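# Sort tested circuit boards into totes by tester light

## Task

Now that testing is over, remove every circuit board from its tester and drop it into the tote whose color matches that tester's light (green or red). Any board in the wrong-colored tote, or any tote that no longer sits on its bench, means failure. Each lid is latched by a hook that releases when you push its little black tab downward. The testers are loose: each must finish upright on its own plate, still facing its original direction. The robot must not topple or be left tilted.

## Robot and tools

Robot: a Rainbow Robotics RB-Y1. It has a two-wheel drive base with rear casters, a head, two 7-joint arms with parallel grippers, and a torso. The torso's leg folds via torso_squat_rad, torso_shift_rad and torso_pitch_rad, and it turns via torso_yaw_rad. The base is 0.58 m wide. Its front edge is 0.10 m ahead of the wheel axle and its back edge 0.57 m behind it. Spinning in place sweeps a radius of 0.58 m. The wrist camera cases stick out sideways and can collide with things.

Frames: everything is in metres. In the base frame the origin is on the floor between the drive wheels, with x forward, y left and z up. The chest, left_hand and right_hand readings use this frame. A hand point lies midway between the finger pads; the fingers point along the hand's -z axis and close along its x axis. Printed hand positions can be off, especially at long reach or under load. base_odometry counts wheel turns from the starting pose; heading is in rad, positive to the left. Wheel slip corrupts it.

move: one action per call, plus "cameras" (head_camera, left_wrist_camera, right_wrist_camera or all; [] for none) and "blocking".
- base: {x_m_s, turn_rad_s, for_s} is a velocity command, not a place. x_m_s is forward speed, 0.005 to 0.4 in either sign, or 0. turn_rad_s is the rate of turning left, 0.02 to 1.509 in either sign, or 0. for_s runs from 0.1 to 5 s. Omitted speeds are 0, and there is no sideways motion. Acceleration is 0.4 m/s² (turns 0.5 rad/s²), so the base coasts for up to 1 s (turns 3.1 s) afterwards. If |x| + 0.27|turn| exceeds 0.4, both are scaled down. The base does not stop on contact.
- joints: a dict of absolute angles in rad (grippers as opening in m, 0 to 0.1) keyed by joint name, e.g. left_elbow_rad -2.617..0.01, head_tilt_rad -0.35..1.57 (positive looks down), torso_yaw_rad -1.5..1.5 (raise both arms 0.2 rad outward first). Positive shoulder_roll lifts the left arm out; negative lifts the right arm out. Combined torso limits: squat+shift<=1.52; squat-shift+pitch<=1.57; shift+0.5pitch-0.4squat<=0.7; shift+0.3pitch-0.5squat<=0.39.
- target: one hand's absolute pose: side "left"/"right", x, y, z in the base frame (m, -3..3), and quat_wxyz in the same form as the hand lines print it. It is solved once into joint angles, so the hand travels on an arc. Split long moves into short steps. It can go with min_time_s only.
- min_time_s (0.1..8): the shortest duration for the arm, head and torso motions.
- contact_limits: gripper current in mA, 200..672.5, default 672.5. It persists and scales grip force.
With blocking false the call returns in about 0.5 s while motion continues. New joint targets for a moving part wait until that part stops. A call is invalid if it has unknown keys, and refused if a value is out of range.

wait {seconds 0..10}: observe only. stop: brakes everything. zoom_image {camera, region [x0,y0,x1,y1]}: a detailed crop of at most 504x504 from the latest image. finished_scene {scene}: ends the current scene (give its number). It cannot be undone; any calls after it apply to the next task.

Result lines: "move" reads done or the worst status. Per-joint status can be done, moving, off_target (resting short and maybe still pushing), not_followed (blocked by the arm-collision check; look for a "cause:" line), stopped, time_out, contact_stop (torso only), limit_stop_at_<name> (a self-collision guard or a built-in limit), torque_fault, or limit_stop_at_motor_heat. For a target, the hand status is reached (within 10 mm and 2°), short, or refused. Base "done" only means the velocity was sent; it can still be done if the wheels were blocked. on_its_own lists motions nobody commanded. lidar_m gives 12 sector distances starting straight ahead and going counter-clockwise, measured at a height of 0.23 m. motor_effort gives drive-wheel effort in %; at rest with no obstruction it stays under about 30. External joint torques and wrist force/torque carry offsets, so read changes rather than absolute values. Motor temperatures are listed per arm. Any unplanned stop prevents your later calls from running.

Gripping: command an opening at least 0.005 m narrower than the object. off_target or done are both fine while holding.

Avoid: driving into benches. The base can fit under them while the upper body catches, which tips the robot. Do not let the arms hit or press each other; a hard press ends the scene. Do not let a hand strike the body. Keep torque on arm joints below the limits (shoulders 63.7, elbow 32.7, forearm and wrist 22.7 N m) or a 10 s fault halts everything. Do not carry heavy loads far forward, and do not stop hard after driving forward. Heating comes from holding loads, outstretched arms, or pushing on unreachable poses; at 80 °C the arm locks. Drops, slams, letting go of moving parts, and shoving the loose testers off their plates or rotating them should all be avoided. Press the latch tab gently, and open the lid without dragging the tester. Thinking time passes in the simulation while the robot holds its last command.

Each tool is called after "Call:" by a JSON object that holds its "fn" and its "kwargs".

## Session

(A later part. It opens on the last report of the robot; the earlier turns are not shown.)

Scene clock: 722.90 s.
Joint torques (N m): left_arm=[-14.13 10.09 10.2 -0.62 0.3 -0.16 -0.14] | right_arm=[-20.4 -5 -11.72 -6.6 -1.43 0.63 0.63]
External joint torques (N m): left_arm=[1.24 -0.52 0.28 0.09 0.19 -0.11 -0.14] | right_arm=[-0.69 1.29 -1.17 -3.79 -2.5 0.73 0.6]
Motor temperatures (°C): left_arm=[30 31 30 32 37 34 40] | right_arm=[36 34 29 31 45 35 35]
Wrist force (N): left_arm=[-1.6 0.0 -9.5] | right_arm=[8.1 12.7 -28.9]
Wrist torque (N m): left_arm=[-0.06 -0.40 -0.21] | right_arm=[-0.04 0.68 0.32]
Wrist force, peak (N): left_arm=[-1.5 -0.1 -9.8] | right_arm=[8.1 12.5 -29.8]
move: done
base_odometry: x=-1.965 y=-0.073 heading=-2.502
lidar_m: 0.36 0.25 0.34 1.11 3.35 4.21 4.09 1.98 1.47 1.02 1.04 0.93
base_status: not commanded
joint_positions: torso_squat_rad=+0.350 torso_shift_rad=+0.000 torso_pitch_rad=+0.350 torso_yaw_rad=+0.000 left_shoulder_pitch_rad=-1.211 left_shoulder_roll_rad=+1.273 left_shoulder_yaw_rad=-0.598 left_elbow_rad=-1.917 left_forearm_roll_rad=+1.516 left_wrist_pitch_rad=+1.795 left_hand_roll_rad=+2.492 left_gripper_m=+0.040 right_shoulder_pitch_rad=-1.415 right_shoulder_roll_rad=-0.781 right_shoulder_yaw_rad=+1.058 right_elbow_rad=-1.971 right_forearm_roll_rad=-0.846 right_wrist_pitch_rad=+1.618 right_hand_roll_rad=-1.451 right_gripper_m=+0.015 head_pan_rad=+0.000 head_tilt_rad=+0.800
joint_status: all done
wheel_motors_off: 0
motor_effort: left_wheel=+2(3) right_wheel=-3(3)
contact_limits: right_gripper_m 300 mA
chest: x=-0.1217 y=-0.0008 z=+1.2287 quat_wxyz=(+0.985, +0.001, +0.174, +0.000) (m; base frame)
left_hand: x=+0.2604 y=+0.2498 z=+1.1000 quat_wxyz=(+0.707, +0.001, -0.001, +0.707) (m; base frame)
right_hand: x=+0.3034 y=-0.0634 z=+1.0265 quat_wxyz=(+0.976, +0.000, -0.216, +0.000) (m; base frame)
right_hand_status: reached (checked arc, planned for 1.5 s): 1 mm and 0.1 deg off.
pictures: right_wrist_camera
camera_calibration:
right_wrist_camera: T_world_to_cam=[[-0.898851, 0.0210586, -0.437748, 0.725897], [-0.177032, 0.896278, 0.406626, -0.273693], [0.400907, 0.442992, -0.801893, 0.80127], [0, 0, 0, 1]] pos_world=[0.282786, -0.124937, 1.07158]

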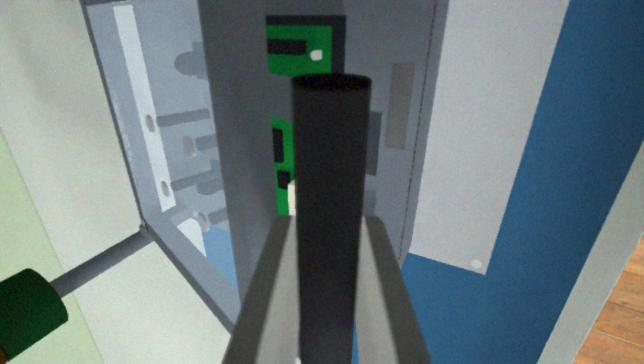

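Call:
{"fn": "move", "kwargs": {"target": {"side":"right","x":0.332,"y":-0.063,"z":1.078,"quat_wxyz":[0.9763,0,-0.2164,0]}, "cameras": [], "min_time_s": 1.5}}

Call:
{"fn": "move", "kwargs": {"target": {"side":"right","x":0.38,"y":-0.063,"z":1.128,"quat_wxyz":[0.9763,0,-0.2164,0]}, "cameras": ["head_camera"], "min_time_s": 1.5}}

Call:
{"fn": "move", "kwargs": {"target": {"side":"right","x":0.413,"y":-0.063,"z":1.151,"quat_wxyz":[0.9763,0,-0.2164,0]}, "cameras": [], "min_time_s": 1}}

Call:
{"fn": "move", "kwargs": {"target": {"side":"right","x":0.447,"y":-0.063,"z":1.158,"quat_wxyz":[0.9763,0,-0.2164,0]}, "cameras": [], "min_time_s": 1}}

Call:
{"fn": "move", "kwargs": {"target": {"side":"right","x":0.467,"y":-0.063,"z":1.157,"quat_wxyz":[0.9763,0,-0.2164,0]}, "cameras": ["head_camera","right_wrist_camera"], "min_time_s": 1}}

Scene clock: 735.23 s.
Joint torques (N m): left_arm=[-14.29 10.17 10.34 -0.73 0.31 -0.23 -0.14] | right_arm=[-22.42 -8.37 -12.58 0.75 2.93 -1.42 0.42]
External joint torques (N m): left_arm=[1.08 -0.44 0.43 -0.02 0.21 -0.18 -0.14] | right_arm=[-1.41 -1.47 -1.76 2.71 1.87 -1.22 0.4]
Motor temperatures (°C): left_arm=[30 31 30 32 37 34 40] | right_arm=[36 34 29 32 45 35 36]
Wrist force (N): left_arm=[-1.5 0.1 -9.4] | right_arm=[-9.6 9.3 -7.5]
Wrist torque (N m): left_arm=[-0.07 -0.39 -0.20] | right_arm=[-0.10 1.00 0.35]
Wrist force, peak (N): left_arm=[-1.5 -0.1 -9.9] | right_arm=[7.4 13.1 -30.0]
move: done
base_odometry: x=-1.965 y=-0.073 heading=-2.502
lidar_m: 0.36 0.26 0.34 1.12 3.35 4.22 4.10 1.97 1.47 1.02 1.05 0.93
base_status: not commanded
joint_positions: torso_squat_rad=+0.350 torso_shift_rad=+0.000 torso_pitch_rad=+0.349 torso_yaw_rad=+0.000 left_shoulder_pitch_rad=-1.211 left_shoulder_roll_rad=+1.273 left_shoulder_yaw_rad=-0.598 left_elbow_rad=-1.917 left_forearm_roll_rad=+1.516 left_wrist_pitch_rad=+1.795 left_hand_roll_rad=+2.492 left_gripper_m=+0.040 right_shoulder_pitch_rad=-1.522 right_shoulder_roll_rad=-0.789 right_shoulder_yaw_rad=+0.973 right_elbow_rad=-1.877 right_forearm_roll_rad=-0.967 right_wrist_pitch_rad=+1.658 right_hand_roll_rad=-1.353 right_gripper_m=+0.015 head_pan_rad=+0.000 head_tilt_rad=+0.800
joint_status: all done
wheel_motors_off: 0
motor_effort: left_wheel=+2(3) right_wheel=+1(2)
contact_limits: right_gripper_m 300 mA
chest: x=-0.1223 y=-0.0008 z=+1.2288 quat_wxyz=(+0.985, +0.000, +0.174, +0.000) (m; base frame)
left_hand: x=+0.2599 y=+0.2498 z=+1.1004 quat_wxyz=(+0.707, +0.001, -0.001, +0.707) (m; base frame)
right_hand: x=+0.3310 y=-0.0629 z=+1.0781 quat_wxyz=(+0.976, +0.000, -0.216, +0.000) (m; base frame)
right_hand_status: reached (checked arc, planned for 1.5 s): 1 mm and 0.0 deg off.
pictures: none
No camera images: "cameras" was empty.

Scene clock: 737.07 s.
Joint torques (N m): left_arm=[-14.38 10.28 10.42 -0.7 0.34 -0.18 -0.06] | right_arm=[-28.36 -8.03 -15.09 -1.44 1.45 0.59 0.11]
External joint torques (N m): left_arm=[0.99 -0.33 0.5 0.02 0.23 -0.13 -0.06] | right_arm=[-5.35 -0.37 -4.41 0.15 0.43 0.93 0.08]
Motor temperatures (°C): left_arm=[30 31 30 32 37 34 40] | right_arm=[36 34 29 32 45 35 36]
Wrist force (N): left_arm=[-1.6 0.0 -9.6] | right_arm=[-2.0 14.5 -29.7]
Wrist torque (N m): left_arm=[-0.07 -0.40 -0.21] | right_arm=[-0.06 0.64 0.74]
Wrist force, peak (N): left_arm=[-1.6 0.0 -9.7] | right_arm=[-2.8 14.8 -31.4]
move: done
base_odometry: x=-1.965 y=-0.073 heading=-2.502
lidar_m: 0.36 0.26 0.34 1.12 3.35 4.23 4.09 1.97 1.47 1.03 1.05 0.92
base_status: not commanded
joint_positions: torso_squat_rad=+0.350 torso_shift_rad=+0.000 torso_pitch_rad=+0.350 torso_yaw_rad=+0.000 left_shoulder_pitch_rad=-1.211 left_shoulder_roll_rad=+1.273 left_shoulder_yaw_rad=-0.598 left_elbow_rad=-1.917 left_forearm_roll_rad=+1.516 left_wrist_pitch_rad=+1.795 left_hand_roll_rad=+2.492 left_gripper_m=+0.040 right_shoulder_pitch_rad=-1.647 right_shoulder_roll_rad=-0.760 right_shoulder_yaw_rad=+0.913 right_elbow_rad=-1.637 right_forearm_roll_rad=-1.046 right_wrist_pitch_rad=+1.659 right_hand_roll_rad=-1.177 right_gripper_m=+0.015 head_pan_rad=+0.000 head_tilt_rad=+0.800
joint_status: all done
wheel_motors_off: 0
motor_effort: left_wheel=+3(4) right_wheel=-1(2)
contact_limits: right_gripper_m 300 mA
chest: x=-0.1217 y=-0.0006 z=+1.2287 quat_wxyz=(+0.985, +0.000, +0.174, +0.000) (m; base frame)
left_hand: x=+0.2604 y=+0.2501 z=+1.0999 quat_wxyz=(+0.707, +0.001, -0.001, +0.707) (m; base frame)
right_hand: x=+0.3795 y=-0.0632 z=+1.1265 quat_wxyz=(+0.976, +0.000, -0.216, +0.000) (m; base frame)
right_hand_status: reached (checked arc, planned for 1.5 s): 2 mm and 0.0 deg off.
pictures: head_camera
camera_calibration:
head_camera: T_world_to_cam=[[0.0384725, -0.99874, 0.0322247, -0.0465383], [-0.895211, -0.0487769, -0.442966, 0.654117], [0.443979, -0.0118059, -0.895959, 1.21575], [0, 0, 0, 1]] pos_world=[0.0475953, -0.000220816, 1.38051]

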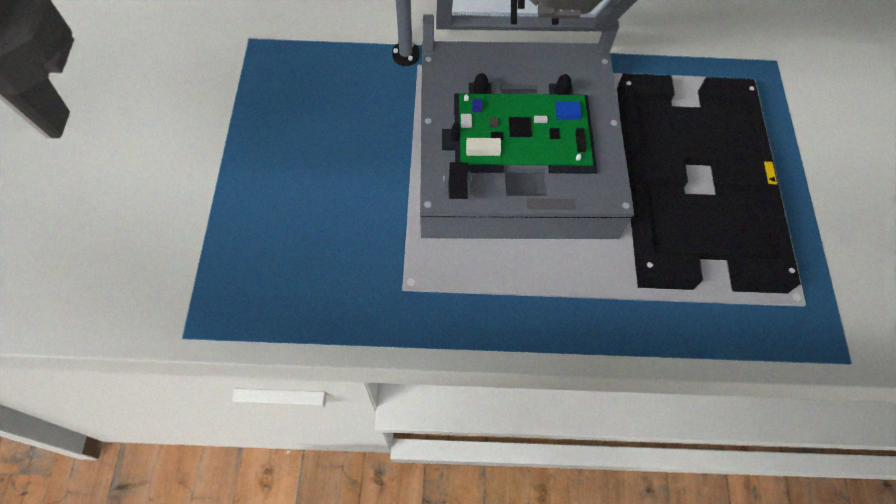

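Scene clock: 738.40 s.
Joint torques (N m): left_arm=[-14.37 10.09 10.55 -0.68 0.28 -0.17 -0.09] | right_arm=[-31.3 -9.3 -15.36 -1.96 1.95 -0.61 0.35]
External joint torques (N m): left_arm=[0.99 -0.52 0.64 0.04 0.17 -0.13 -0.09] | right_arm=[-6.93 -1.19 -5.21 -0.24 0.98 -0.16 0.32]
Motor temperatures (°C): left_arm=[30 31 30 32 37 34 40] | right_arm=[36 34 29 32 45 35 36]
Wrist force (N): left_arm=[-1.5 0.0 -9.5] | right_arm=[-4.8 13.7 -29.4]
Wrist torque (N m): left_arm=[-0.06 -0.38 -0.21] | right_arm=[-0.01 0.78 0.47]
Wrist force, peak (N): left_arm=[-1.6 0.0 -9.8] | right_arm=[-5.6 14.5 -32.3]
move: done
base_odometry: x=-1.965 y=-0.073 heading=-2.502
lidar_m: 0.37 0.25 0.34 1.12 3.35 4.22 4.10 1.98 1.47 1.03 1.05 0.93
base_status: not commanded
joint_positions: torso_squat_rad=+0.350 torso_shift_rad=+0.000 torso_pitch_rad=+0.351 torso_yaw_rad=+0.000 left_shoulder_pitch_rad=-1.211 left_shoulder_roll_rad=+1.273 left_shoulder_yaw_rad=-0.598 left_elbow_rad=-1.917 left_forearm_roll_rad=+1.516 left_wrist_pitch_rad=+1.795 left_hand_roll_rad=+2.492 left_gripper_m=+0.040 right_shoulder_pitch_rad=-1.726 right_shoulder_roll_rad=-0.715 right_shoulder_yaw_rad=+0.897 right_elbow_rad=-1.434 right_forearm_roll_rad=-1.064 right_wrist_pitch_rad=+1.641 right_hand_roll_rad=-1.046 right_gripper_m=+0.015 head_pan_rad=+0.000 head_tilt_rad=+0.800
joint_status: all done
wheel_motors_off: 0
motor_effort: left_wheel=+3(4) right_wheel=+0(2)
contact_limits: right_gripper_m 300 mA
chest: x=-0.1216 y=-0.0007 z=+1.2287 quat_wxyz=(+0.985, +0.000, +0.174, +0.000) (m; base frame)
left_hand: x=+0.2604 y=+0.2499 z=+1.0998 quat_wxyz=(+0.707, +0.001, -0.001, +0.707) (m; base frame)
right_hand: x=+0.4124 y=-0.0635 z=+1.1495 quat_wxyz=(+0.976, +0.000, -0.216, +0.000) (m; base frame)
right_hand_status: reached (checked arc, planned for 1.0 s): 2 mm and 0.1 deg off.
pictures: none
No camera images: "cameras" was empty.

Scene clock: 739.73 s.
Joint torques (N m): left_arm=[-14.25 10.25 10.31 -0.77 0.3 -0.23 -0.05] | right_arm=[-34.91 -9.65 -13.65 -2.76 2.41 -1.71 0.39]
External joint torques (N m): left_arm=[1.12 -0.37 0.4 -0.05 0.2 -0.19 -0.05] | right_arm=[-9.21 -1.11 -4.47 -0.64 1.49 -1.16 0.36]
Motor temperatures (°C): left_arm=[30 31 30 32 37 34 40] | right_arm=[36 34 29 32 45 35 36]
Wrist force (N): left_arm=[-1.2 0.0 -9.4] | right_arm=[-7.4 11.5 -29.8]
Wrist torque (N m): left_arm=[-0.08 -0.38 -0.21] | right_arm=[-0.06 0.83 0.32]
Wrist force, peak (N): left_arm=[-1.3 -0.2 -9.8] | right_arm=[-9.0 13.7 -32.8]
move: done
base_odometry: x=-1.965 y=-0.073 heading=-2.502
lidar_m: 0.36 0.25 0.34 1.12 3.35 4.22 4.09 1.98 1.48 1.03 1.05 0.93
base_status: not commanded
joint_positions: torso_squat_rad=+0.350 torso_shift_rad=+0.000 torso_pitch_rad=+0.351 torso_yaw_rad=+0.000 left_shoulder_pitch_rad=-1.211 left_shoulder_roll_rad=+1.273 left_shoulder_yaw_rad=-0.598 left_elbow_rad=-1.917 left_forearm_roll_rad=+1.516 left_wrist_pitch_rad=+1.795 left_hand_roll_rad=+2.492 left_gripper_m=+0.040 right_shoulder_pitch_rad=-1.785 right_shoulder_roll_rad=-0.648 right_shoulder_yaw_rad=+0.898 right_elbow_rad=-1.201 right_forearm_roll_rad=-1.054 right_wrist_pitch_rad=+1.586 right_hand_roll_rad=-0.911 right_gripper_m=+0.015 head_pan_rad=+0.000 head_tilt_rad=+0.800
joint_status: all done
wheel_motors_off: 0
motor_effort: left_wheel=+1(4) right_wheel=+0(2)
contact_limits: right_gripper_m 300 mA
chest: x=-0.1216 y=-0.0007 z=+1.2287 quat_wxyz=(+0.985, +0.000, +0.174, +0.000) (m; base frame)
left_hand: x=+0.2604 y=+0.2499 z=+1.0998 quat_wxyz=(+0.707, +0.001, -0.001, +0.707) (m; base frame)
right_hand: x=+0.4461 y=-0.0636 z=+1.1562 quat_wxyz=(+0.976, +0.000, -0.216, +0.000) (m; base frame)
right_hand_status: reached (checked arc, planned for 1.0 s): 2 mm and 0.0 deg off.
pictures: none
No camera images: "cameras" was empty.

Scene clock: 741.07 s.
Joint torques (N m): left_arm=[-14.33 9.86 10.38 -0.73 0.34 -0.17 -0.08] | right_arm=[-36.81 -9.86 -11.59 -3.2 2.56 -2.33 0.58]
External joint torques (N m): left_arm=[1.04 -0.76 0.47 -0.01 0.23 -0.13 -0.08] | right_arm=[-10.3 -1.06 -3.34 -0.78 1.69 -1.72 0.56]
Motor temperatures (°C): left_arm=[30 31 30 32 37 34 40] | right_arm=[36 34 29 32 45 35 36]
Wrist force (N): left_arm=[-1.4 0.1 -9.3] | right_arm=[-9.8 11.5 -30.9]
Wrist torque (N m): left_arm=[-0.06 -0.39 -0.19] | right_arm=[-0.11 0.81 0.30]
Wrist force, peak (N): left_arm=[-1.5 -0.2 -9.7] | right_arm=[-10.7 10.3 -32.8]
move: done
base_odometry: x=-1.965 y=-0.073 heading=-2.502
lidar_m: 0.35 0.25 0.33 1.12 3.35 4.22 4.09 1.98 1.48 1.04 1.05 0.93
base_status: not commanded
joint_positions: torso_squat_rad=+0.350 torso_shift_rad=+0.000 torso_pitch_rad=+0.351 torso_yaw_rad=+0.000 left_shoulder_pitch_rad=-1.211 left_shoulder_roll_rad=+1.273 left_shoulder_yaw_rad=-0.598 left_elbow_rad=-1.917 left_forearm_roll_rad=+1.516 left_wrist_pitch_rad=+1.795 left_hand_roll_rad=+2.492 left_gripper_m=+0.040 right_shoulder_pitch_rad=-1.822 right_shoulder_roll_rad=-0.593 right_shoulder_yaw_rad=+0.901 right_elbow_rad=-1.033 right_forearm_roll_rad=-1.047 right_wrist_pitch_rad=+1.538 right_hand_roll_rad=-0.820 right_gripper_m=+0.015 head_pan_rad=+0.000 head_tilt_rad=+0.800
joint_status: all done
wheel_motors_off: 0
motor_effort: left_wheel=+3(4) right_wheel=+0(2)
contact_limits: right_gripper_m 300 mA
chest: x=-0.1216 y=-0.0008 z=+1.2287 quat_wxyz=(+0.985, +0.000, +0.174, +0.000) (m; base frame)
left_hand: x=+0.2604 y=+0.2499 z=+1.0998 quat_wxyz=(+0.707, +0.001, -0.001, +0.707) (m; base frame)
right_hand: x=+0.4664 y=-0.0636 z=+1.1551 quat_wxyz=(+0.977, +0.000, -0.215, +0.000) (m; base frame)
right_hand_status: reached (checked arc, planned for 1.0 s): 2 mm and 0.1 deg off.
pictures: head_camera, right_wrist_camera
camera_calibration:
head_camera: T_world_to_cam=[[0.0383386, -0.998751, 0.0320403, -0.0464658], [-0.89529, -0.0485732, -0.442828, 0.653985], [0.443832, -0.0117079, -0.896034, 1.21578], [0, 0, 0, 1]] pos_world=[0.0476862, -0.000407318, 1.38047]
right_wrist_camera: T_world_to_cam=[[-0.899827, 0.0208201, -0.435751, 0.926786], [-0.176303, 0.896302, 0.40689, -0.297578], [0.399036, 0.442955, -0.802846, 0.841142], [0, 0, 0, 1]] pos_world=[0.445837, -0.125164, 1.20024]

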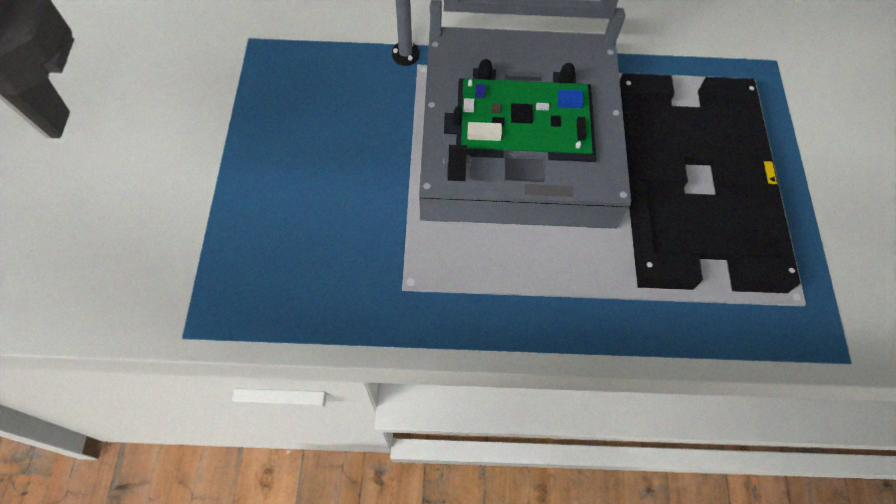

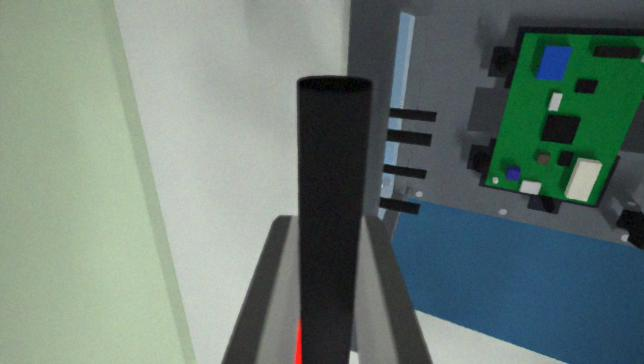

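Call:
{"fn": "zoom_image", "kwargs": {"camera": "head_camera", "region": [360, 0, 660, 300]}}

Scaled by 1.680 from the camera's 896x504 image, which has a finer 1280x720 frame.

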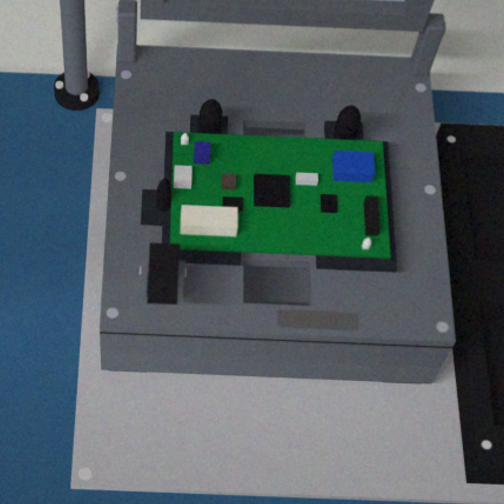

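Call:
{"fn": "move", "kwargs": {"target": {"side":"right","x":0.447,"y":-0.063,"z":1.158,"quat_wxyz":[0.9763,0,-0.2164,0]}, "cameras": ["head_camera"], "min_time_s": 1}}

Call:
{"fn": "move", "kwargs": {"target": {"side":"right","x":0.413,"y":-0.063,"z":1.151,"quat_wxyz":[0.9763,0,-0.2164,0]}, "cameras": ["head_camera"], "min_time_s": 1}}

Call:
{"fn": "move", "kwargs": {"target": {"side":"right","x":0.38,"y":-0.063,"z":1.128,"quat_wxyz":[0.9763,0,-0.2164,0]}, "cameras": ["head_camera"], "min_time_s": 1}}

Scene clock: 770.43 s.
Joint torques (N m): left_arm=[-14.17 9.77 10.2 -0.64 0.33 -0.21 -0.18] | right_arm=[-27 -11.47 -11.72 -2.81 1.12 0.39 -0.08]
External joint torques (N m): left_arm=[1.2 -0.85 0.29 0.08 0.22 -0.16 -0.18] | right_arm=[-1.25 -2.92 -2.6 -0.68 0.21 0.94 -0.1]
Motor temperatures (°C): left_arm=[30 31 30 32 37 34 40] | right_arm=[38 34 29 32 45 35 36]
Wrist force (N): left_arm=[-1.5 0.1 -9.5] | right_arm=[-0.8 15.1 -25.2]
Wrist torque (N m): left_arm=[-0.08 -0.39 -0.20] | right_arm=[0.08 0.67 0.28]
Wrist force, peak (N): left_arm=[-1.3 -0.1 -9.8] | right_arm=[-10.2 11.7 -32.0]
move: done
base_odometry: x=-1.965 y=-0.073 heading=-2.502
lidar_m: 0.37 0.26 0.33 1.11 3.36 4.23 4.09 1.98 1.48 1.03 1.04 0.92
base_status: not commanded
joint_positions: torso_squat_rad=+0.350 torso_shift_rad=+0.000 torso_pitch_rad=+0.351 torso_yaw_rad=+0.000 left_shoulder_pitch_rad=-1.211 left_shoulder_roll_rad=+1.273 left_shoulder_yaw_rad=-0.598 left_elbow_rad=-1.917 left_forearm_roll_rad=+1.516 left_wrist_pitch_rad=+1.795 left_hand_roll_rad=+2.492 left_gripper_m=+0.040 right_shoulder_pitch_rad=-1.790 right_shoulder_roll_rad=-0.643 right_shoulder_yaw_rad=+0.896 right_elbow_rad=-1.191 right_forearm_roll_rad=-1.055 right_wrist_pitch_rad=+1.587 right_hand_roll_rad=-0.905 right_gripper_m=+0.015 head_pan_rad=+0.000 head_tilt_rad=+0.800
joint_status: all done
wheel_motors_off: 0
motor_effort: left_wheel=+3(4) right_wheel=-2(2)
contact_limits: right_gripper_m 300 mA
chest: x=-0.1216 y=-0.0007 z=+1.2287 quat_wxyz=(+0.985, +0.000, +0.174, +0.000) (m; base frame)
left_hand: x=+0.2604 y=+0.2499 z=+1.0999 quat_wxyz=(+0.707, +0.001, -0.001, +0.707) (m; base frame)
right_hand: x=+0.4468 y=-0.0627 z=+1.1575 quat_wxyz=(+0.976, +0.000, -0.216, +0.000) (m; base frame)
right_hand_status: reached (checked arc, planned for 1.0 s): 1 mm and 0.1 deg off.
pictures: head_camera
camera_calibration:
head_camera: T_world_to_cam=[[0.0383713, -0.998749, 0.0320551, -0.0464672], [-0.895268, -0.0486096, -0.442867, 0.654026], [0.443872, -0.0117045, -0.896014, 1.21577], [0, 0, 0, 1]] pos_world=[0.0476658, -0.000387172, 1.38048]

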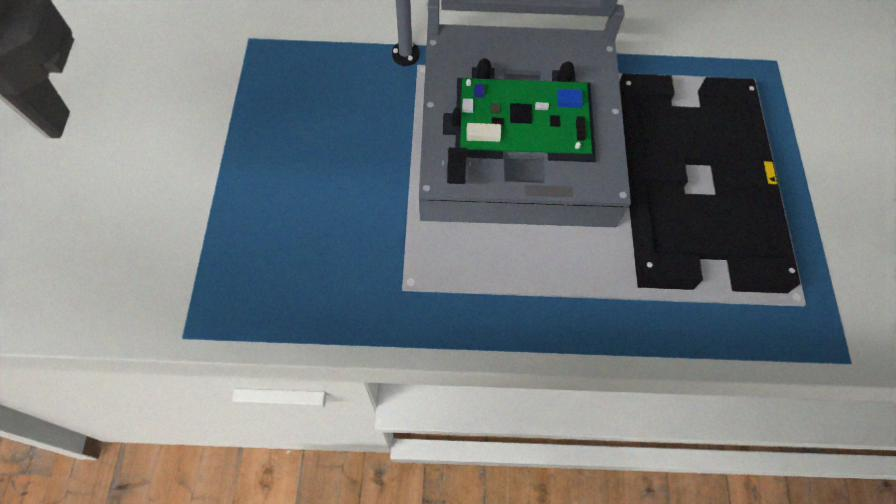

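Scene clock: 771.77 s.
Joint torques (N m): left_arm=[-14.14 10.13 10.44 -0.63 0.37 -0.18 -0.05] | right_arm=[-24.55 -10.78 -12.65 -2.28 0.8 0.97 -0.23]
External joint torques (N m): left_arm=[1.23 -0.48 0.52 0.09 0.26 -0.14 -0.05] | right_arm=[-0.15 -2.66 -2.54 -0.53 -0.17 1.42 -0.26]
Motor temperatures (°C): left_arm=[30 31 30 32 37 34 40] | right_arm=[38 34 29 32 45 35 36]
Wrist force (N): left_arm=[-1.3 0.0 -9.4] | right_arm=[1.8 16.3 -24.3]
Wrist torque (N m): left_arm=[-0.09 -0.36 -0.20] | right_arm=[0.06 0.63 0.46]
Wrist force, peak (N): left_arm=[-1.5 -0.1 -9.8] | right_arm=[0.5 16.5 -26.1]
move: done
base_odometry: x=-1.965 y=-0.073 heading=-2.502
lidar_m: 0.36 0.25 0.33 1.12 3.35 4.22 4.10 1.98 1.47 1.03 1.05 0.93
base_status: not commanded
joint_positions: torso_squat_rad=+0.350 torso_shift_rad=+0.000 torso_pitch_rad=+0.350 torso_yaw_rad=+0.000 left_shoulder_pitch_rad=-1.211 left_shoulder_roll_rad=+1.273 left_shoulder_yaw_rad=-0.598 left_elbow_rad=-1.917 left_forearm_roll_rad=+1.516 left_wrist_pitch_rad=+1.795 left_hand_roll_rad=+2.492 left_gripper_m=+0.040 right_shoulder_pitch_rad=-1.729 right_shoulder_roll_rad=-0.711 right_shoulder_yaw_rad=+0.894 right_elbow_rad=-1.427 right_forearm_roll_rad=-1.063 right_wrist_pitch_rad=+1.644 right_hand_roll_rad=-1.041 right_gripper_m=+0.015 head_pan_rad=+0.000 head_tilt_rad=+0.800
joint_status: all done
wheel_motors_off: 0
motor_effort: left_wheel=+1(5) right_wheel=-1(3)
contact_limits: right_gripper_m 300 mA
chest: x=-0.1216 y=-0.0007 z=+1.2287 quat_wxyz=(+0.985, +0.000, +0.174, +0.000) (m; base frame)
left_hand: x=+0.2604 y=+0.2500 z=+1.0999 quat_wxyz=(+0.707, +0.001, -0.001, +0.707) (m; base frame)
right_hand: x=+0.4127 y=-0.0626 z=+1.1507 quat_wxyz=(+0.977, +0.000, -0.215, +0.001) (m; base frame)
right_hand_status: reached (checked arc, planned for 1.0 s): 1 mm and 0.2 deg off.
pictures: head_camera
camera_calibration:
head_camera: T_world_to_cam=[[0.0383994, -0.998746, 0.0321088, -0.0464919], [-0.895249, -0.0486591, -0.442901, 0.65406], [0.443908, -0.0117383, -0.895995, 1.21576], [0, 0, 0, 1]] pos_world=[0.0476442, -0.000336746, 1.3805]

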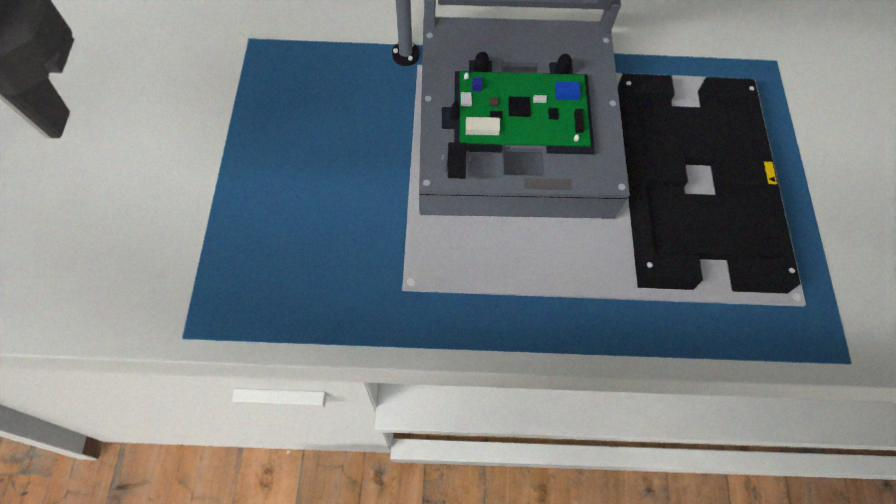

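Scene clock: 773.10 s.
Joint torques (N m): left_arm=[-14.17 9.97 10.26 -0.64 0.31 -0.21 -0.04] | right_arm=[-21.91 -9.6 -10.87 -2.25 0.59 1.2 -0.51]
External joint torques (N m): left_arm=[1.19 -0.64 0.35 0.08 0.2 -0.16 -0.03] | right_arm=[1.14 -1.94 -0.21 -0.66 -0.42 1.54 -0.54]
Motor temperatures (°C): left_arm=[30 31 30 32 37 34 40] | right_arm=[38 34 29 32 45 35 36]
Wrist force (N): left_arm=[-1.7 0.0 -9.4] | right_arm=[3.2 17.0 -24.2]
Wrist torque (N m): left_arm=[-0.08 -0.41 -0.21] | right_arm=[0.10 0.69 0.86]
Wrist force, peak (N): left_arm=[-1.6 -0.2 -9.7] | right_arm=[1.8 16.9 -26.1]
move: done
base_odometry: x=-1.965 y=-0.073 heading=-2.502
lidar_m: 0.36 0.26 0.34 1.11 3.35 4.23 4.10 1.98 1.47 1.04 1.04 0.93
base_status: not commanded
joint_positions: torso_squat_rad=+0.350 torso_shift_rad=+0.000 torso_pitch_rad=+0.350 torso_yaw_rad=+0.000 left_shoulder_pitch_rad=-1.211 left_shoulder_roll_rad=+1.273 left_shoulder_yaw_rad=-0.598 left_elbow_rad=-1.917 left_forearm_roll_rad=+1.516 left_wrist_pitch_rad=+1.795 left_hand_roll_rad=+2.492 left_gripper_m=+0.040 right_shoulder_pitch_rad=-1.650 right_shoulder_roll_rad=-0.756 right_shoulder_yaw_rad=+0.909 right_elbow_rad=-1.632 right_forearm_roll_rad=-1.046 right_wrist_pitch_rad=+1.664 right_hand_roll_rad=-1.172 right_gripper_m=+0.015 head_pan_rad=+0.000 head_tilt_rad=+0.800
joint_status: all done
wheel_motors_off: 0
motor_effort: left_wheel=+3(3) right_wheel=-1(3)
contact_limits: right_gripper_m 300 mA
chest: x=-0.1216 y=-0.0007 z=+1.2287 quat_wxyz=(+0.985, +0.000, +0.174, +0.000) (m; base frame)
left_hand: x=+0.2604 y=+0.2499 z=+1.0999 quat_wxyz=(+0.707, +0.001, -0.001, +0.707) (m; base frame)
right_hand: x=+0.3799 y=-0.0626 z=+1.1280 quat_wxyz=(+0.976, +0.000, -0.216, +0.000) (m; base frame)
right_hand_status: reached (checked arc, planned for 1.0 s): 0 mm and 0.1 deg off.
pictures: head_camera
camera_calibration:
head_camera: T_world_to_cam=[[0.038406, -0.998747, 0.0320915, -0.0464817], [-0.895239, -0.0486576, -0.442921, 0.65408], [0.443928, -0.0117187, -0.895986, 1.21576], [0, 0, 0, 1]] pos_world=[0.0476341, -0.000350394, 1.3805]

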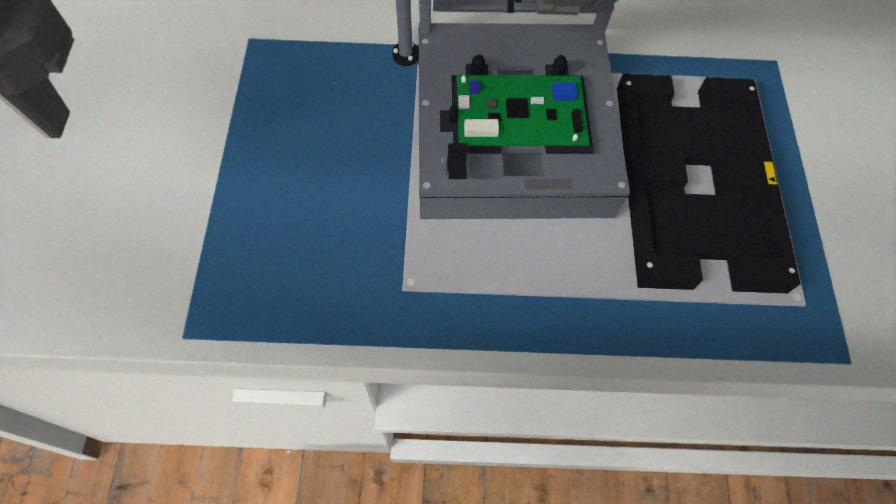

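Call:
{"fn": "move", "kwargs": {"target": {"side":"right","x":0.332,"y":-0.063,"z":1.078,"quat_wxyz":[0.9763,0,-0.2164,0]}, "cameras": ["head_camera"], "min_time_s": 1.5}}

Call:
{"fn": "move", "kwargs": {"target": {"side":"right","x":0.303,"y":-0.063,"z":1.027,"quat_wxyz":[0.9763,0,-0.2164,0]}, "cameras": ["head_camera"], "min_time_s": 1.5}}

Scene clock: 786.10 s.
Joint torques (N m): left_arm=[-14.32 10.13 10.38 -0.65 0.3 -0.12 0.01] | right_arm=[-16.67 -9.96 -8.63 -0.93 0.29 2.09 -0.55]
External joint torques (N m): left_arm=[1.05 -0.48 0.47 0.07 0.19 -0.07 0.01] | right_arm=[4.37 -3.05 2.19 1.04 -0.77 2.28 -0.57]
Motor temperatures (°C): left_arm=[30 31 30 32 37 34 40] | right_arm=[38 34 29 31 45 35 36]
Wrist force (N): left_arm=[-1.6 0.0 -9.5] | right_arm=[3.2 20.4 -15.5]
Wrist torque (N m): left_arm=[-0.07 -0.41 -0.20] | right_arm=[0.06 0.50 0.82]
Wrist force, peak (N): left_arm=[-1.5 -0.2 -9.8] | right_arm=[2.6 17.1 -26.3]
move: done
base_odometry: x=-1.965 y=-0.073 heading=-2.502
lidar_m: 0.35 0.26 0.33 1.12 3.34 4.22 4.09 1.98 1.48 1.03 1.04 0.93
base_status: not commanded
joint_positions: torso_squat_rad=+0.350 torso_shift_rad=+0.000 torso_pitch_rad=+0.350 torso_yaw_rad=+0.000 left_shoulder_pitch_rad=-1.211 left_shoulder_roll_rad=+1.273 left_shoulder_yaw_rad=-0.598 left_elbow_rad=-1.917 left_forearm_roll_rad=+1.516 left_wrist_pitch_rad=+1.795 left_hand_roll_rad=+2.492 left_gripper_m=+0.040 right_shoulder_pitch_rad=-1.522 right_shoulder_roll_rad=-0.788 right_shoulder_yaw_rad=+0.969 right_elbow_rad=-1.875 right_forearm_roll_rad=-0.968 right_wrist_pitch_rad=+1.659 right_hand_roll_rad=-1.349 right_gripper_m=+0.015 head_pan_rad=+0.000 head_tilt_rad=+0.800
joint_status: all done
wheel_motors_off: 0
motor_effort: left_wheel=+3(3) right_wheel=-3(3)
contact_limits: right_gripper_m 300 mA
chest: x=-0.1218 y=-0.0006 z=+1.2287 quat_wxyz=(+0.985, +0.000, +0.174, +0.000) (m; base frame)
left_hand: x=+0.2603 y=+0.2500 z=+1.1000 quat_wxyz=(+0.707, +0.001, -0.001, +0.707) (m; base frame)
right_hand: x=+0.3317 y=-0.0619 z=+1.0789 quat_wxyz=(+0.976, +0.001, -0.216, +0.001) (m; base frame)
right_hand_status: reached (checked arc, planned for 1.5 s): 1 mm and 0.2 deg off.
pictures: head_camera
camera_calibration:
head_camera: T_world_to_cam=[[0.0384524, -0.998742, 0.0321975, -0.0465279], [-0.895097, -0.0487498, -0.443198, 0.654307], [0.44421, -0.0117778, -0.895845, 1.21572], [0, 0, 0, 1]] pos_world=[0.0474228, -0.000253455, 1.38058]

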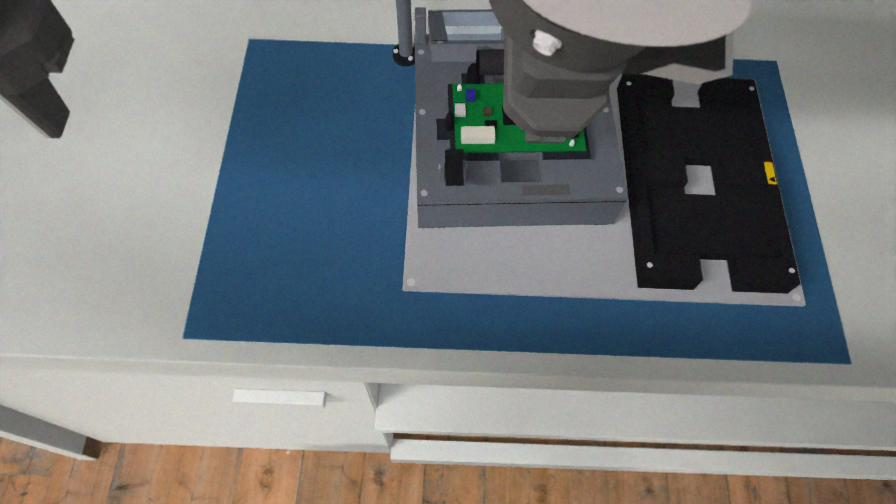

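Scene clock: 787.93 s.
Joint torques (N m): left_arm=[-14.54 10.18 10.37 -0.68 0.29 -0.11 -0.04] | right_arm=[-14.13 -1.16 -7.18 -6.12 -2.42 0.56 -0.66]
External joint torques (N m): left_arm=[0.83 -0.44 0.46 0.04 0.19 -0.06 -0.04] | right_arm=[5.58 5.15 3.37 -3.32 -3.5 0.67 -0.69]
Motor temperatures (°C): left_arm=[30 31 30 32 37 34 40] | right_arm=[38 34 29 31 45 35 36]
Wrist force (N): left_arm=[-1.4 0.0 -9.6] | right_arm=[13.5 11.0 -24.8]
Wrist torque (N m): left_arm=[-0.05 -0.39 -0.20] | right_arm=[-0.12 0.35 0.80]
Wrist force, peak (N): left_arm=[-1.3 -0.1 -9.8] | right_arm=[12.7 17.4 -24.6]
move: done
base_odometry: x=-1.965 y=-0.073 heading=-2.502
lidar_m: 0.35 0.25 0.33 1.11 3.35 4.23 4.09 1.98 1.48 1.04 1.04 0.93
base_status: not commanded
joint_positions: torso_squat_rad=+0.350 torso_shift_rad=+0.000 torso_pitch_rad=+0.350 torso_yaw_rad=+0.000 left_shoulder_pitch_rad=-1.211 left_shoulder_roll_rad=+1.273 left_shoulder_yaw_rad=-0.598 left_elbow_rad=-1.917 left_forearm_roll_rad=+1.516 left_wrist_pitch_rad=+1.795 left_hand_roll_rad=+2.492 left_gripper_m=+0.040 right_shoulder_pitch_rad=-1.415 right_shoulder_roll_rad=-0.783 right_shoulder_yaw_rad=+1.054 right_elbow_rad=-1.973 right_forearm_roll_rad=-0.846 right_wrist_pitch_rad=+1.620 right_hand_roll_rad=-1.450 right_gripper_m=+0.015 head_pan_rad=+0.000 head_tilt_rad=+0.800
joint_status: all done
wheel_motors_off: 0
motor_effort: left_wheel=+1(3) right_wheel=-2(3)
contact_limits: right_gripper_m 300 mA
chest: x=-0.1218 y=-0.0007 z=+1.2287 quat_wxyz=(+0.985, +0.000, +0.174, +0.000) (m; base frame)
left_hand: x=+0.2603 y=+0.2500 z=+1.1000 quat_wxyz=(+0.707, +0.001, -0.001, +0.707) (m; base frame)
right_hand: x=+0.3039 y=-0.0634 z=+1.0280 quat_wxyz=(+0.976, +0.000, -0.218, -0.001) (m; base frame)
right_hand_status: reached (checked arc, planned for 1.5 s): 1 mm and 0.1 deg off.
pictures: head_camera
camera_calibration:
head_camera: T_world_to_cam=[[0.0384474, -0.998742, 0.0321908, -0.046532], [-0.895079, -0.0487428, -0.443235, 0.654379], [0.444246, -0.0117721, -0.895827, 1.21569], [0, 0, 0, 1]] pos_world=[0.0474436, -0.000265939, 1.38059]

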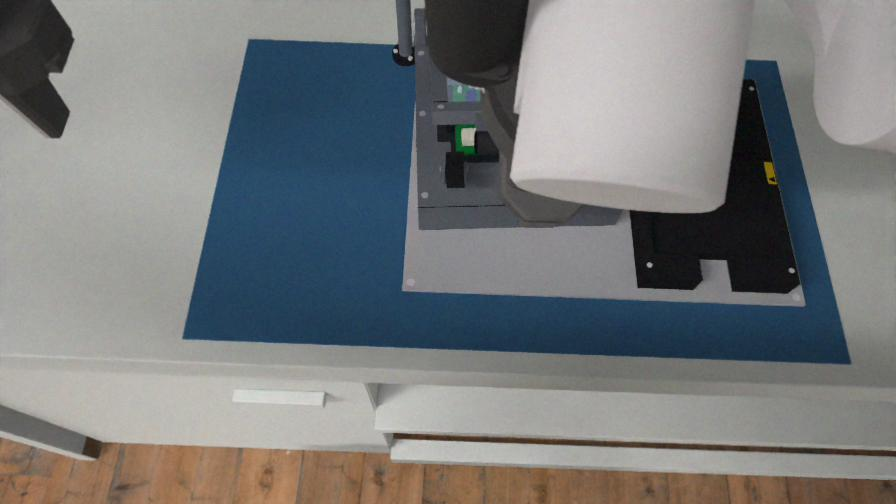

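Call:
{"fn": "move", "kwargs": {"target": {"side":"right","x":0.327,"y":-0.063,"z":1.0785,"quat_wxyz":[0.9763,0,-0.2164,0]}, "cameras": ["head_camera","right_wrist_camera"], "min_time_s": 1.5}}

Call:
{"fn": "move", "kwargs": {"target": {"side":"right","x":0.361,"y":-0.063,"z":1.121,"quat_wxyz":[0.9763,0,-0.2164,0]}, "cameras": ["head_camera","right_wrist_camera"], "min_time_s": 1.5}}

Scene clock: 811.00 s.
Joint torques (N m): left_arm=[-14.29 10.02 10.32 -0.73 0.25 -0.22 -0.09] | right_arm=[-22.45 -10.05 -13.02 -0.57 1.4 1.01 0.09]
External joint torques (N m): left_arm=[1.08 -0.59 0.41 -0.02 0.15 -0.18 -0.09] | right_arm=[-1.63 -3.21 -2.23 1.39 0.35 1.19 0.07]
Motor temperatures (°C): left_arm=[30 31 30 32 37 34 40] | right_arm=[37 34 29 32 45 35 36]
Wrist force (N): left_arm=[-1.4 -0.2 -9.3] | right_arm=[-2.1 16.7 -21.3]
Wrist torque (N m): left_arm=[-0.04 -0.39 -0.21] | right_arm=[0.12 0.82 0.75]
Wrist force, peak (N): left_arm=[-1.3 0.2 -10.0] | right_arm=[11.2 16.0 -28.7]
move: done
base_odometry: x=-1.965 y=-0.073 heading=-2.502
lidar_m: 0.36 0.26 0.34 1.11 3.36 4.22 4.09 1.97 1.47 1.03 1.05 0.93
base_status: not commanded
joint_positions: torso_squat_rad=+0.350 torso_shift_rad=+0.000 torso_pitch_rad=+0.350 torso_yaw_rad=+0.000 left_shoulder_pitch_rad=-1.211 left_shoulder_roll_rad=+1.273 left_shoulder_yaw_rad=-0.598 left_elbow_rad=-1.917 left_forearm_roll_rad=+1.516 left_wrist_pitch_rad=+1.795 left_hand_roll_rad=+2.492 left_gripper_m=+0.040 right_shoulder_pitch_rad=-1.517 right_shoulder_roll_rad=-0.792 right_shoulder_yaw_rad=+0.971 right_elbow_rad=-1.899 right_forearm_roll_rad=-0.967 right_wrist_pitch_rad=+1.669 right_hand_roll_rad=-1.368 right_gripper_m=+0.015 head_pan_rad=+0.000 head_tilt_rad=+0.800
joint_status: all done
wheel_motors_off: 0
motor_effort: left_wheel=+1(3) right_wheel=+0(3)
contact_limits: right_gripper_m 300 mA
chest: x=-0.1219 y=-0.0007 z=+1.2287 quat_wxyz=(+0.985, +0.000, +0.174, +0.000) (m; base frame)
left_hand: x=+0.2602 y=+0.2499 z=+1.1001 quat_wxyz=(+0.707, +0.001, -0.001, +0.707) (m; base frame)
right_hand: x=+0.3263 y=-0.0627 z=+1.0781 quat_wxyz=(+0.976, +0.000, -0.216, +0.000) (m; base frame)
right_hand_status: reached (checked arc, planned for 1.5 s): 1 mm and 0.1 deg off.
pictures: head_camera, right_wrist_camera
camera_calibration:
head_camera: T_world_to_cam=[[0.0383583, -0.998748, 0.0320974, -0.0464971], [-0.895008, -0.0486236, -0.443393, 0.654437], [0.444399, -0.0117196, -0.895752, 1.2157], [0, 0, 0, 1]] pos_world=[0.0472548, -0.000370302, 1.38063]
right_wrist_camera: T_world_to_cam=[[-0.899166, 0.0195854, -0.437169, 0.768453], [-0.178687, 0.895488, 0.407642, -0.291807], [0.399463, 0.444654, -0.801693, 0.833556], [0, 0, 0, 1]] pos_world=[0.30585, -0.124385, 1.12315]

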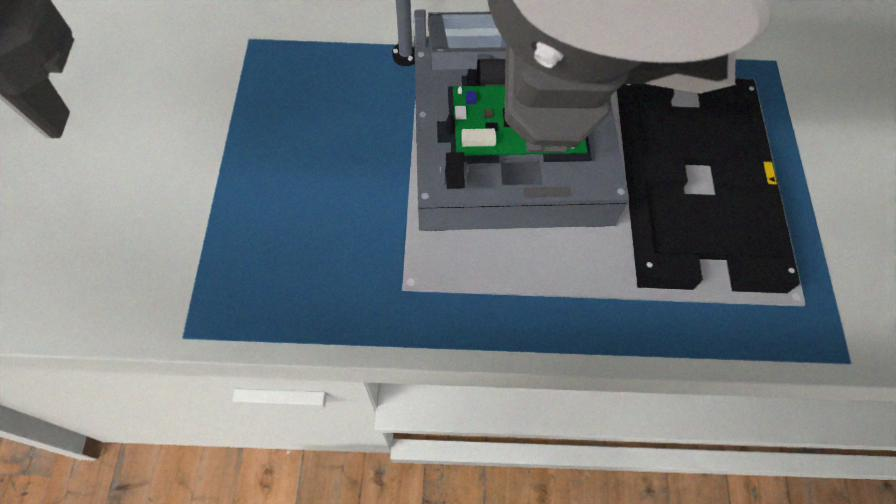

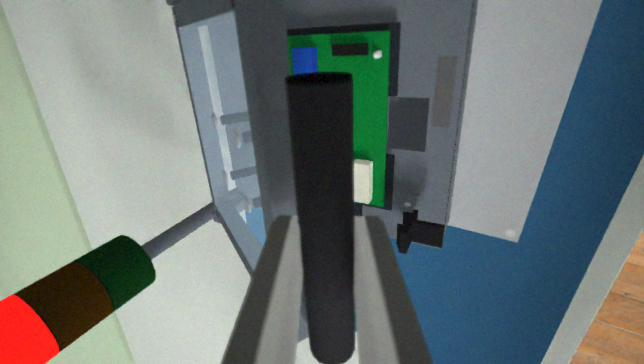

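Scene clock: 812.83 s.
Joint torques (N m): left_arm=[-14.31 10.27 10.58 -0.61 0.35 -0.17 -0.01] | right_arm=[-26.06 -7.78 -14.27 -1.15 1.26 1.17 0.1]
External joint torques (N m): left_arm=[1.05 -0.34 0.67 0.11 0.25 -0.12 -0.01] | right_arm=[-3.79 -0.36 -3.49 0.36 0.23 1.45 0.08]
Motor temperatures (°C): left_arm=[30 31 30 32 37 34 40] | right_arm=[37 34 29 32 45 35 36]
Wrist force (N): left_arm=[-1.2 -0.1 -9.5] | right_arm=[-1.0 16.2 -28.7]
Wrist torque (N m): left_arm=[-0.05 -0.36 -0.21] | right_arm=[0.09 0.75 0.74]
Wrist force, peak (N): left_arm=[-1.4 -0.1 -9.7] | right_arm=[-1.2 16.0 -30.6]
move: done
base_odometry: x=-1.965 y=-0.073 heading=-2.502
lidar_m: 0.37 0.25 0.34 1.11 3.35 4.23 4.10 1.97 1.48 1.03 1.05 0.93
base_status: not commanded
joint_positions: torso_squat_rad=+0.350 torso_shift_rad=+0.000 torso_pitch_rad=+0.350 torso_yaw_rad=+0.000 left_shoulder_pitch_rad=-1.211 left_shoulder_roll_rad=+1.273 left_shoulder_yaw_rad=-0.598 left_elbow_rad=-1.917 left_forearm_roll_rad=+1.516 left_wrist_pitch_rad=+1.795 left_hand_roll_rad=+2.492 left_gripper_m=+0.040 right_shoulder_pitch_rad=-1.619 right_shoulder_roll_rad=-0.778 right_shoulder_yaw_rad=+0.917 right_elbow_rad=-1.735 right_forearm_roll_rad=-1.042 right_wrist_pitch_rad=+1.682 right_hand_roll_rad=-1.242 right_gripper_m=+0.015 head_pan_rad=+0.000 head_tilt_rad=+0.800
joint_status: all done
wheel_motors_off: 0
motor_effort: left_wheel=+4(5) right_wheel=-1(2)
contact_limits: right_gripper_m 300 mA
chest: x=-0.1217 y=-0.0006 z=+1.2287 quat_wxyz=(+0.985, +0.000, +0.174, +0.000) (m; base frame)
left_hand: x=+0.2603 y=+0.2501 z=+1.0999 quat_wxyz=(+0.707, +0.001, -0.001, +0.707) (m; base frame)
right_hand: x=+0.3607 y=-0.0630 z=+1.1200 quat_wxyz=(+0.976, +0.000, -0.216, +0.000) (m; base frame)
right_hand_status: reached (checked arc, planned for 1.5 s): 1 mm and 0.1 deg off.
pictures: head_camera, right_wrist_camera
camera_calibration:
head_camera: T_world_to_cam=[[0.0384827, -0.998739, 0.0322561, -0.0465542], [-0.895174, -0.0488009, -0.443036, 0.654172], [0.444052, -0.0118256, -0.895923, 1.21574], [0, 0, 0, 1]] pos_world=[0.0475374, -0.000194516, 1.38053]
right_wrist_camera: T_world_to_cam=[[-0.899283, 0.0199532, -0.436912, 0.817439], [-0.177882, 0.89592, 0.407045, -0.302101], [0.39956, 0.443768, -0.802136, 0.85395], [0, 0, 0, 1]] pos_world=[0.340167, -0.124608, 1.1651]

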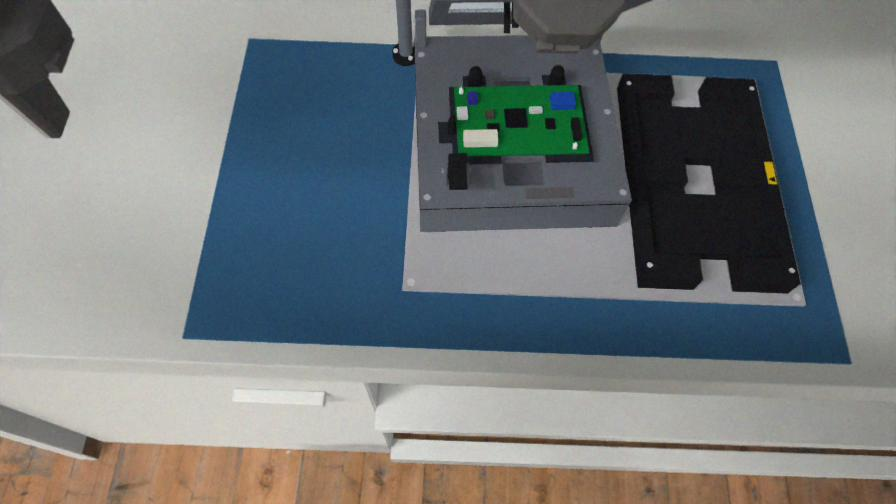

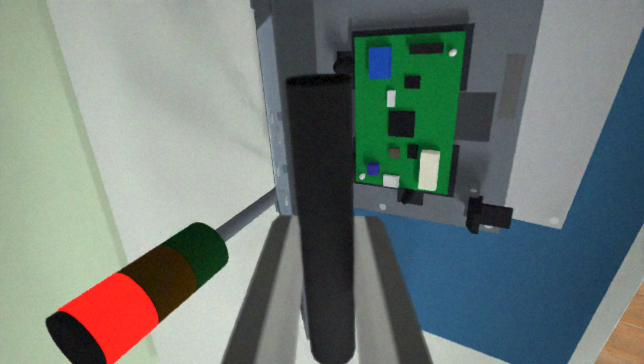

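Call:
{"fn": "move", "kwargs": {"target": {"side":"right","x":0.40,"y":-0.063,"z":1.149,"quat_wxyz":[0.9763,0,-0.2164,0]}, "cameras": ["head_camera"], "min_time_s": 1.5}}

Call:
{"fn": "move", "kwargs": {"target": {"side":"right","x":0.425,"y":-0.063,"z":1.163,"quat_wxyz":[0.9763,0,-0.2164,0]}, "cameras": ["head_camera"], "min_time_s": 1.5}}

Scene clock: 820.23 s.
Joint torques (N m): left_arm=[-14.3 10.04 10.47 -0.68 0.33 -0.16 -0.09] | right_arm=[-28.58 -9.39 -14.4 -1.48 1.86 0.02 0.04]
External joint torques (N m): left_arm=[1.07 -0.57 0.56 0.03 0.22 -0.12 -0.09] | right_arm=[-4.74 -1.43 -4.03 0.12 0.88 0.43 0.02]
Motor temperatures (°C): left_arm=[30 31 30 32 37 34 40] | right_arm=[37 34 29 32 45 35 35]
Wrist force (N): left_arm=[-1.4 -0.1 -9.5] | right_arm=[-2.6 14.7 -29.5]
Wrist torque (N m): left_arm=[-0.05 -0.39 -0.21] | right_arm=[-0.04 0.71 0.57]
Wrist force, peak (N): left_arm=[-1.7 0.0 -10.0] | right_arm=[-1.5 15.5 -31.2]
move: done
base_odometry: x=-1.965 y=-0.073 heading=-2.502
lidar_m: 0.36 0.25 0.33 1.11 3.34 4.22 4.10 1.98 1.48 1.04 1.04 0.93
base_status: not commanded
joint_positions: torso_squat_rad=+0.350 torso_shift_rad=+0.000 torso_pitch_rad=+0.350 torso_yaw_rad=+0.000 left_shoulder_pitch_rad=-1.211 left_shoulder_roll_rad=+1.273 left_shoulder_yaw_rad=-0.598 left_elbow_rad=-1.917 left_forearm_roll_rad=+1.516 left_wrist_pitch_rad=+1.795 left_hand_roll_rad=+2.492 left_gripper_m=+0.040 right_shoulder_pitch_rad=-1.707 right_shoulder_roll_rad=-0.736 right_shoulder_yaw_rad=+0.894 right_elbow_rad=-1.514 right_forearm_roll_rad=-1.066 right_wrist_pitch_rad=+1.662 right_hand_roll_rad=-1.094 right_gripper_m=+0.015 head_pan_rad=+0.000 head_tilt_rad=+0.800
joint_status: all done
wheel_motors_off: 0
motor_effort: left_wheel=+2(4) right_wheel=-1(3)
contact_limits: right_gripper_m 300 mA
chest: x=-0.1217 y=-0.0006 z=+1.2287 quat_wxyz=(+0.985, +0.000, +0.174, +0.000) (m; base frame)
left_hand: x=+0.2603 y=+0.2501 z=+1.0999 quat_wxyz=(+0.707, +0.001, -0.001, +0.707) (m; base frame)
right_hand: x=+0.3993 y=-0.0632 z=+1.1479 quat_wxyz=(+0.976, +0.000, -0.216, +0.000) (m; base frame)
right_hand_status: reached (checked arc, planned for 1.5 s): 1 mm and 0.0 deg off.
pictures: head_camera
camera_calibration:
head_camera: T_world_to_cam=[[0.0384779, -0.998739, 0.0322428, -0.0465466], [-0.895189, -0.0487903, -0.443008, 0.65414], [0.444022, -0.0118174, -0.895938, 1.21575], [0, 0, 0, 1]] pos_world=[0.0475504, -0.000205154, 1.38053]

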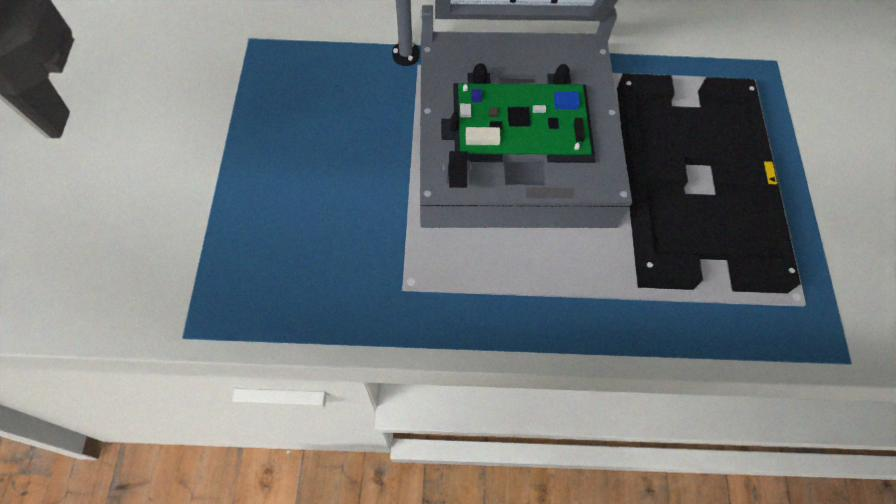

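Scene clock: 822.07 s.
Joint torques (N m): left_arm=[-14.25 10.2 10.53 -0.69 0.23 -0.2 -0.13] | right_arm=[-32.84 -9.87 -15.42 -1.78 2.15 -1.08 0.35]
External joint torques (N m): left_arm=[1.11 -0.41 0.62 0.03 0.12 -0.16 -0.13] | right_arm=[-7.97 -1.58 -5.64 0.02 1.2 -0.59 0.32]
Motor temperatures (°C): left_arm=[30 31 30 32 37 34 40] | right_arm=[37 34 29 32 45 35 35]
Wrist force (N): left_arm=[-1.3 -0.1 -9.5] | right_arm=[-6.1 13.6 -30.2]
Wrist torque (N m): left_arm=[-0.06 -0.38 -0.21] | right_arm=[-0.05 0.88 0.40]
Wrist force, peak (N): left_arm=[-1.5 0.0 -9.7] | right_arm=[-7.0 14.0 -32.1]
move: done
base_odometry: x=-1.965 y=-0.073 heading=-2.502
lidar_m: 0.36 0.25 0.34 1.12 3.35 4.23 4.09 1.97 1.47 1.04 1.04 0.92
base_status: not commanded
joint_positions: torso_squat_rad=+0.350 torso_shift_rad=+0.000 torso_pitch_rad=+0.350 torso_yaw_rad=+0.000 left_shoulder_pitch_rad=-1.211 left_shoulder_roll_rad=+1.273 left_shoulder_yaw_rad=-0.598 left_elbow_rad=-1.917 left_forearm_roll_rad=+1.516 left_wrist_pitch_rad=+1.795 left_hand_roll_rad=+2.492 left_gripper_m=+0.040 right_shoulder_pitch_rad=-1.764 right_shoulder_roll_rad=-0.693 right_shoulder_yaw_rad=+0.889 right_elbow_rad=-1.344 right_forearm_roll_rad=-1.071 right_wrist_pitch_rad=+1.639 right_hand_roll_rad=-0.991 right_gripper_m=+0.015 head_pan_rad=+0.000 head_tilt_rad=+0.800
joint_status: all done
wheel_motors_off: 0
motor_effort: left_wheel=+3(4) right_wheel=-1(2)
contact_limits: right_gripper_m 300 mA
chest: x=-0.1217 y=-0.0007 z=+1.2287 quat_wxyz=(+0.985, +0.000, +0.174, +0.000) (m; base frame)
left_hand: x=+0.2604 y=+0.2500 z=+1.0999 quat_wxyz=(+0.707, +0.001, -0.001, +0.707) (m; base frame)
right_hand: x=+0.4245 y=-0.0635 z=+1.1613 quat_wxyz=(+0.977, +0.000, -0.215, +0.000) (m; base frame)
right_hand_status: reached (checked arc, planned for 1.5 s): 2 mm and 0.1 deg off.
pictures: head_camera
camera_calibration:
head_camera: T_world_to_cam=[[0.0384083, -0.998746, 0.0321175, -0.0464935], [-0.895241, -0.0486711, -0.442917, 0.654057], [0.443925, -0.0117412, -0.895987, 1.21577], [0, 0, 0, 1]] pos_world=[0.0476154, -0.000327008, 1.3805]

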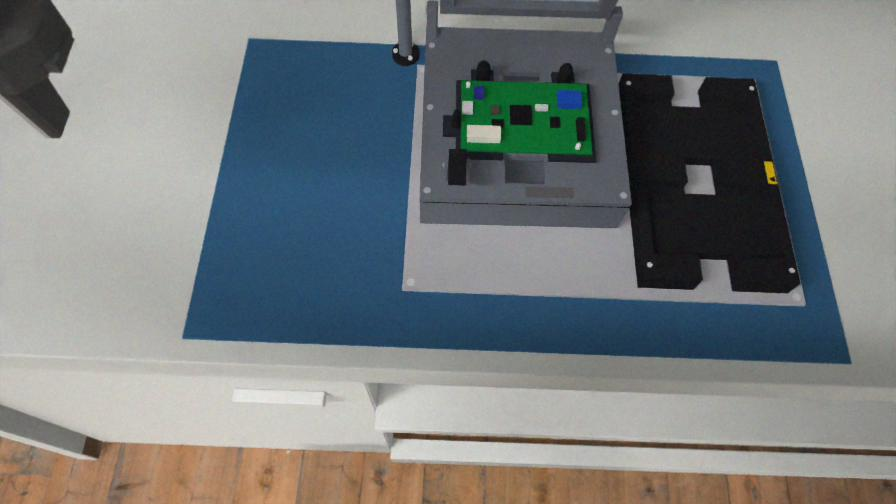

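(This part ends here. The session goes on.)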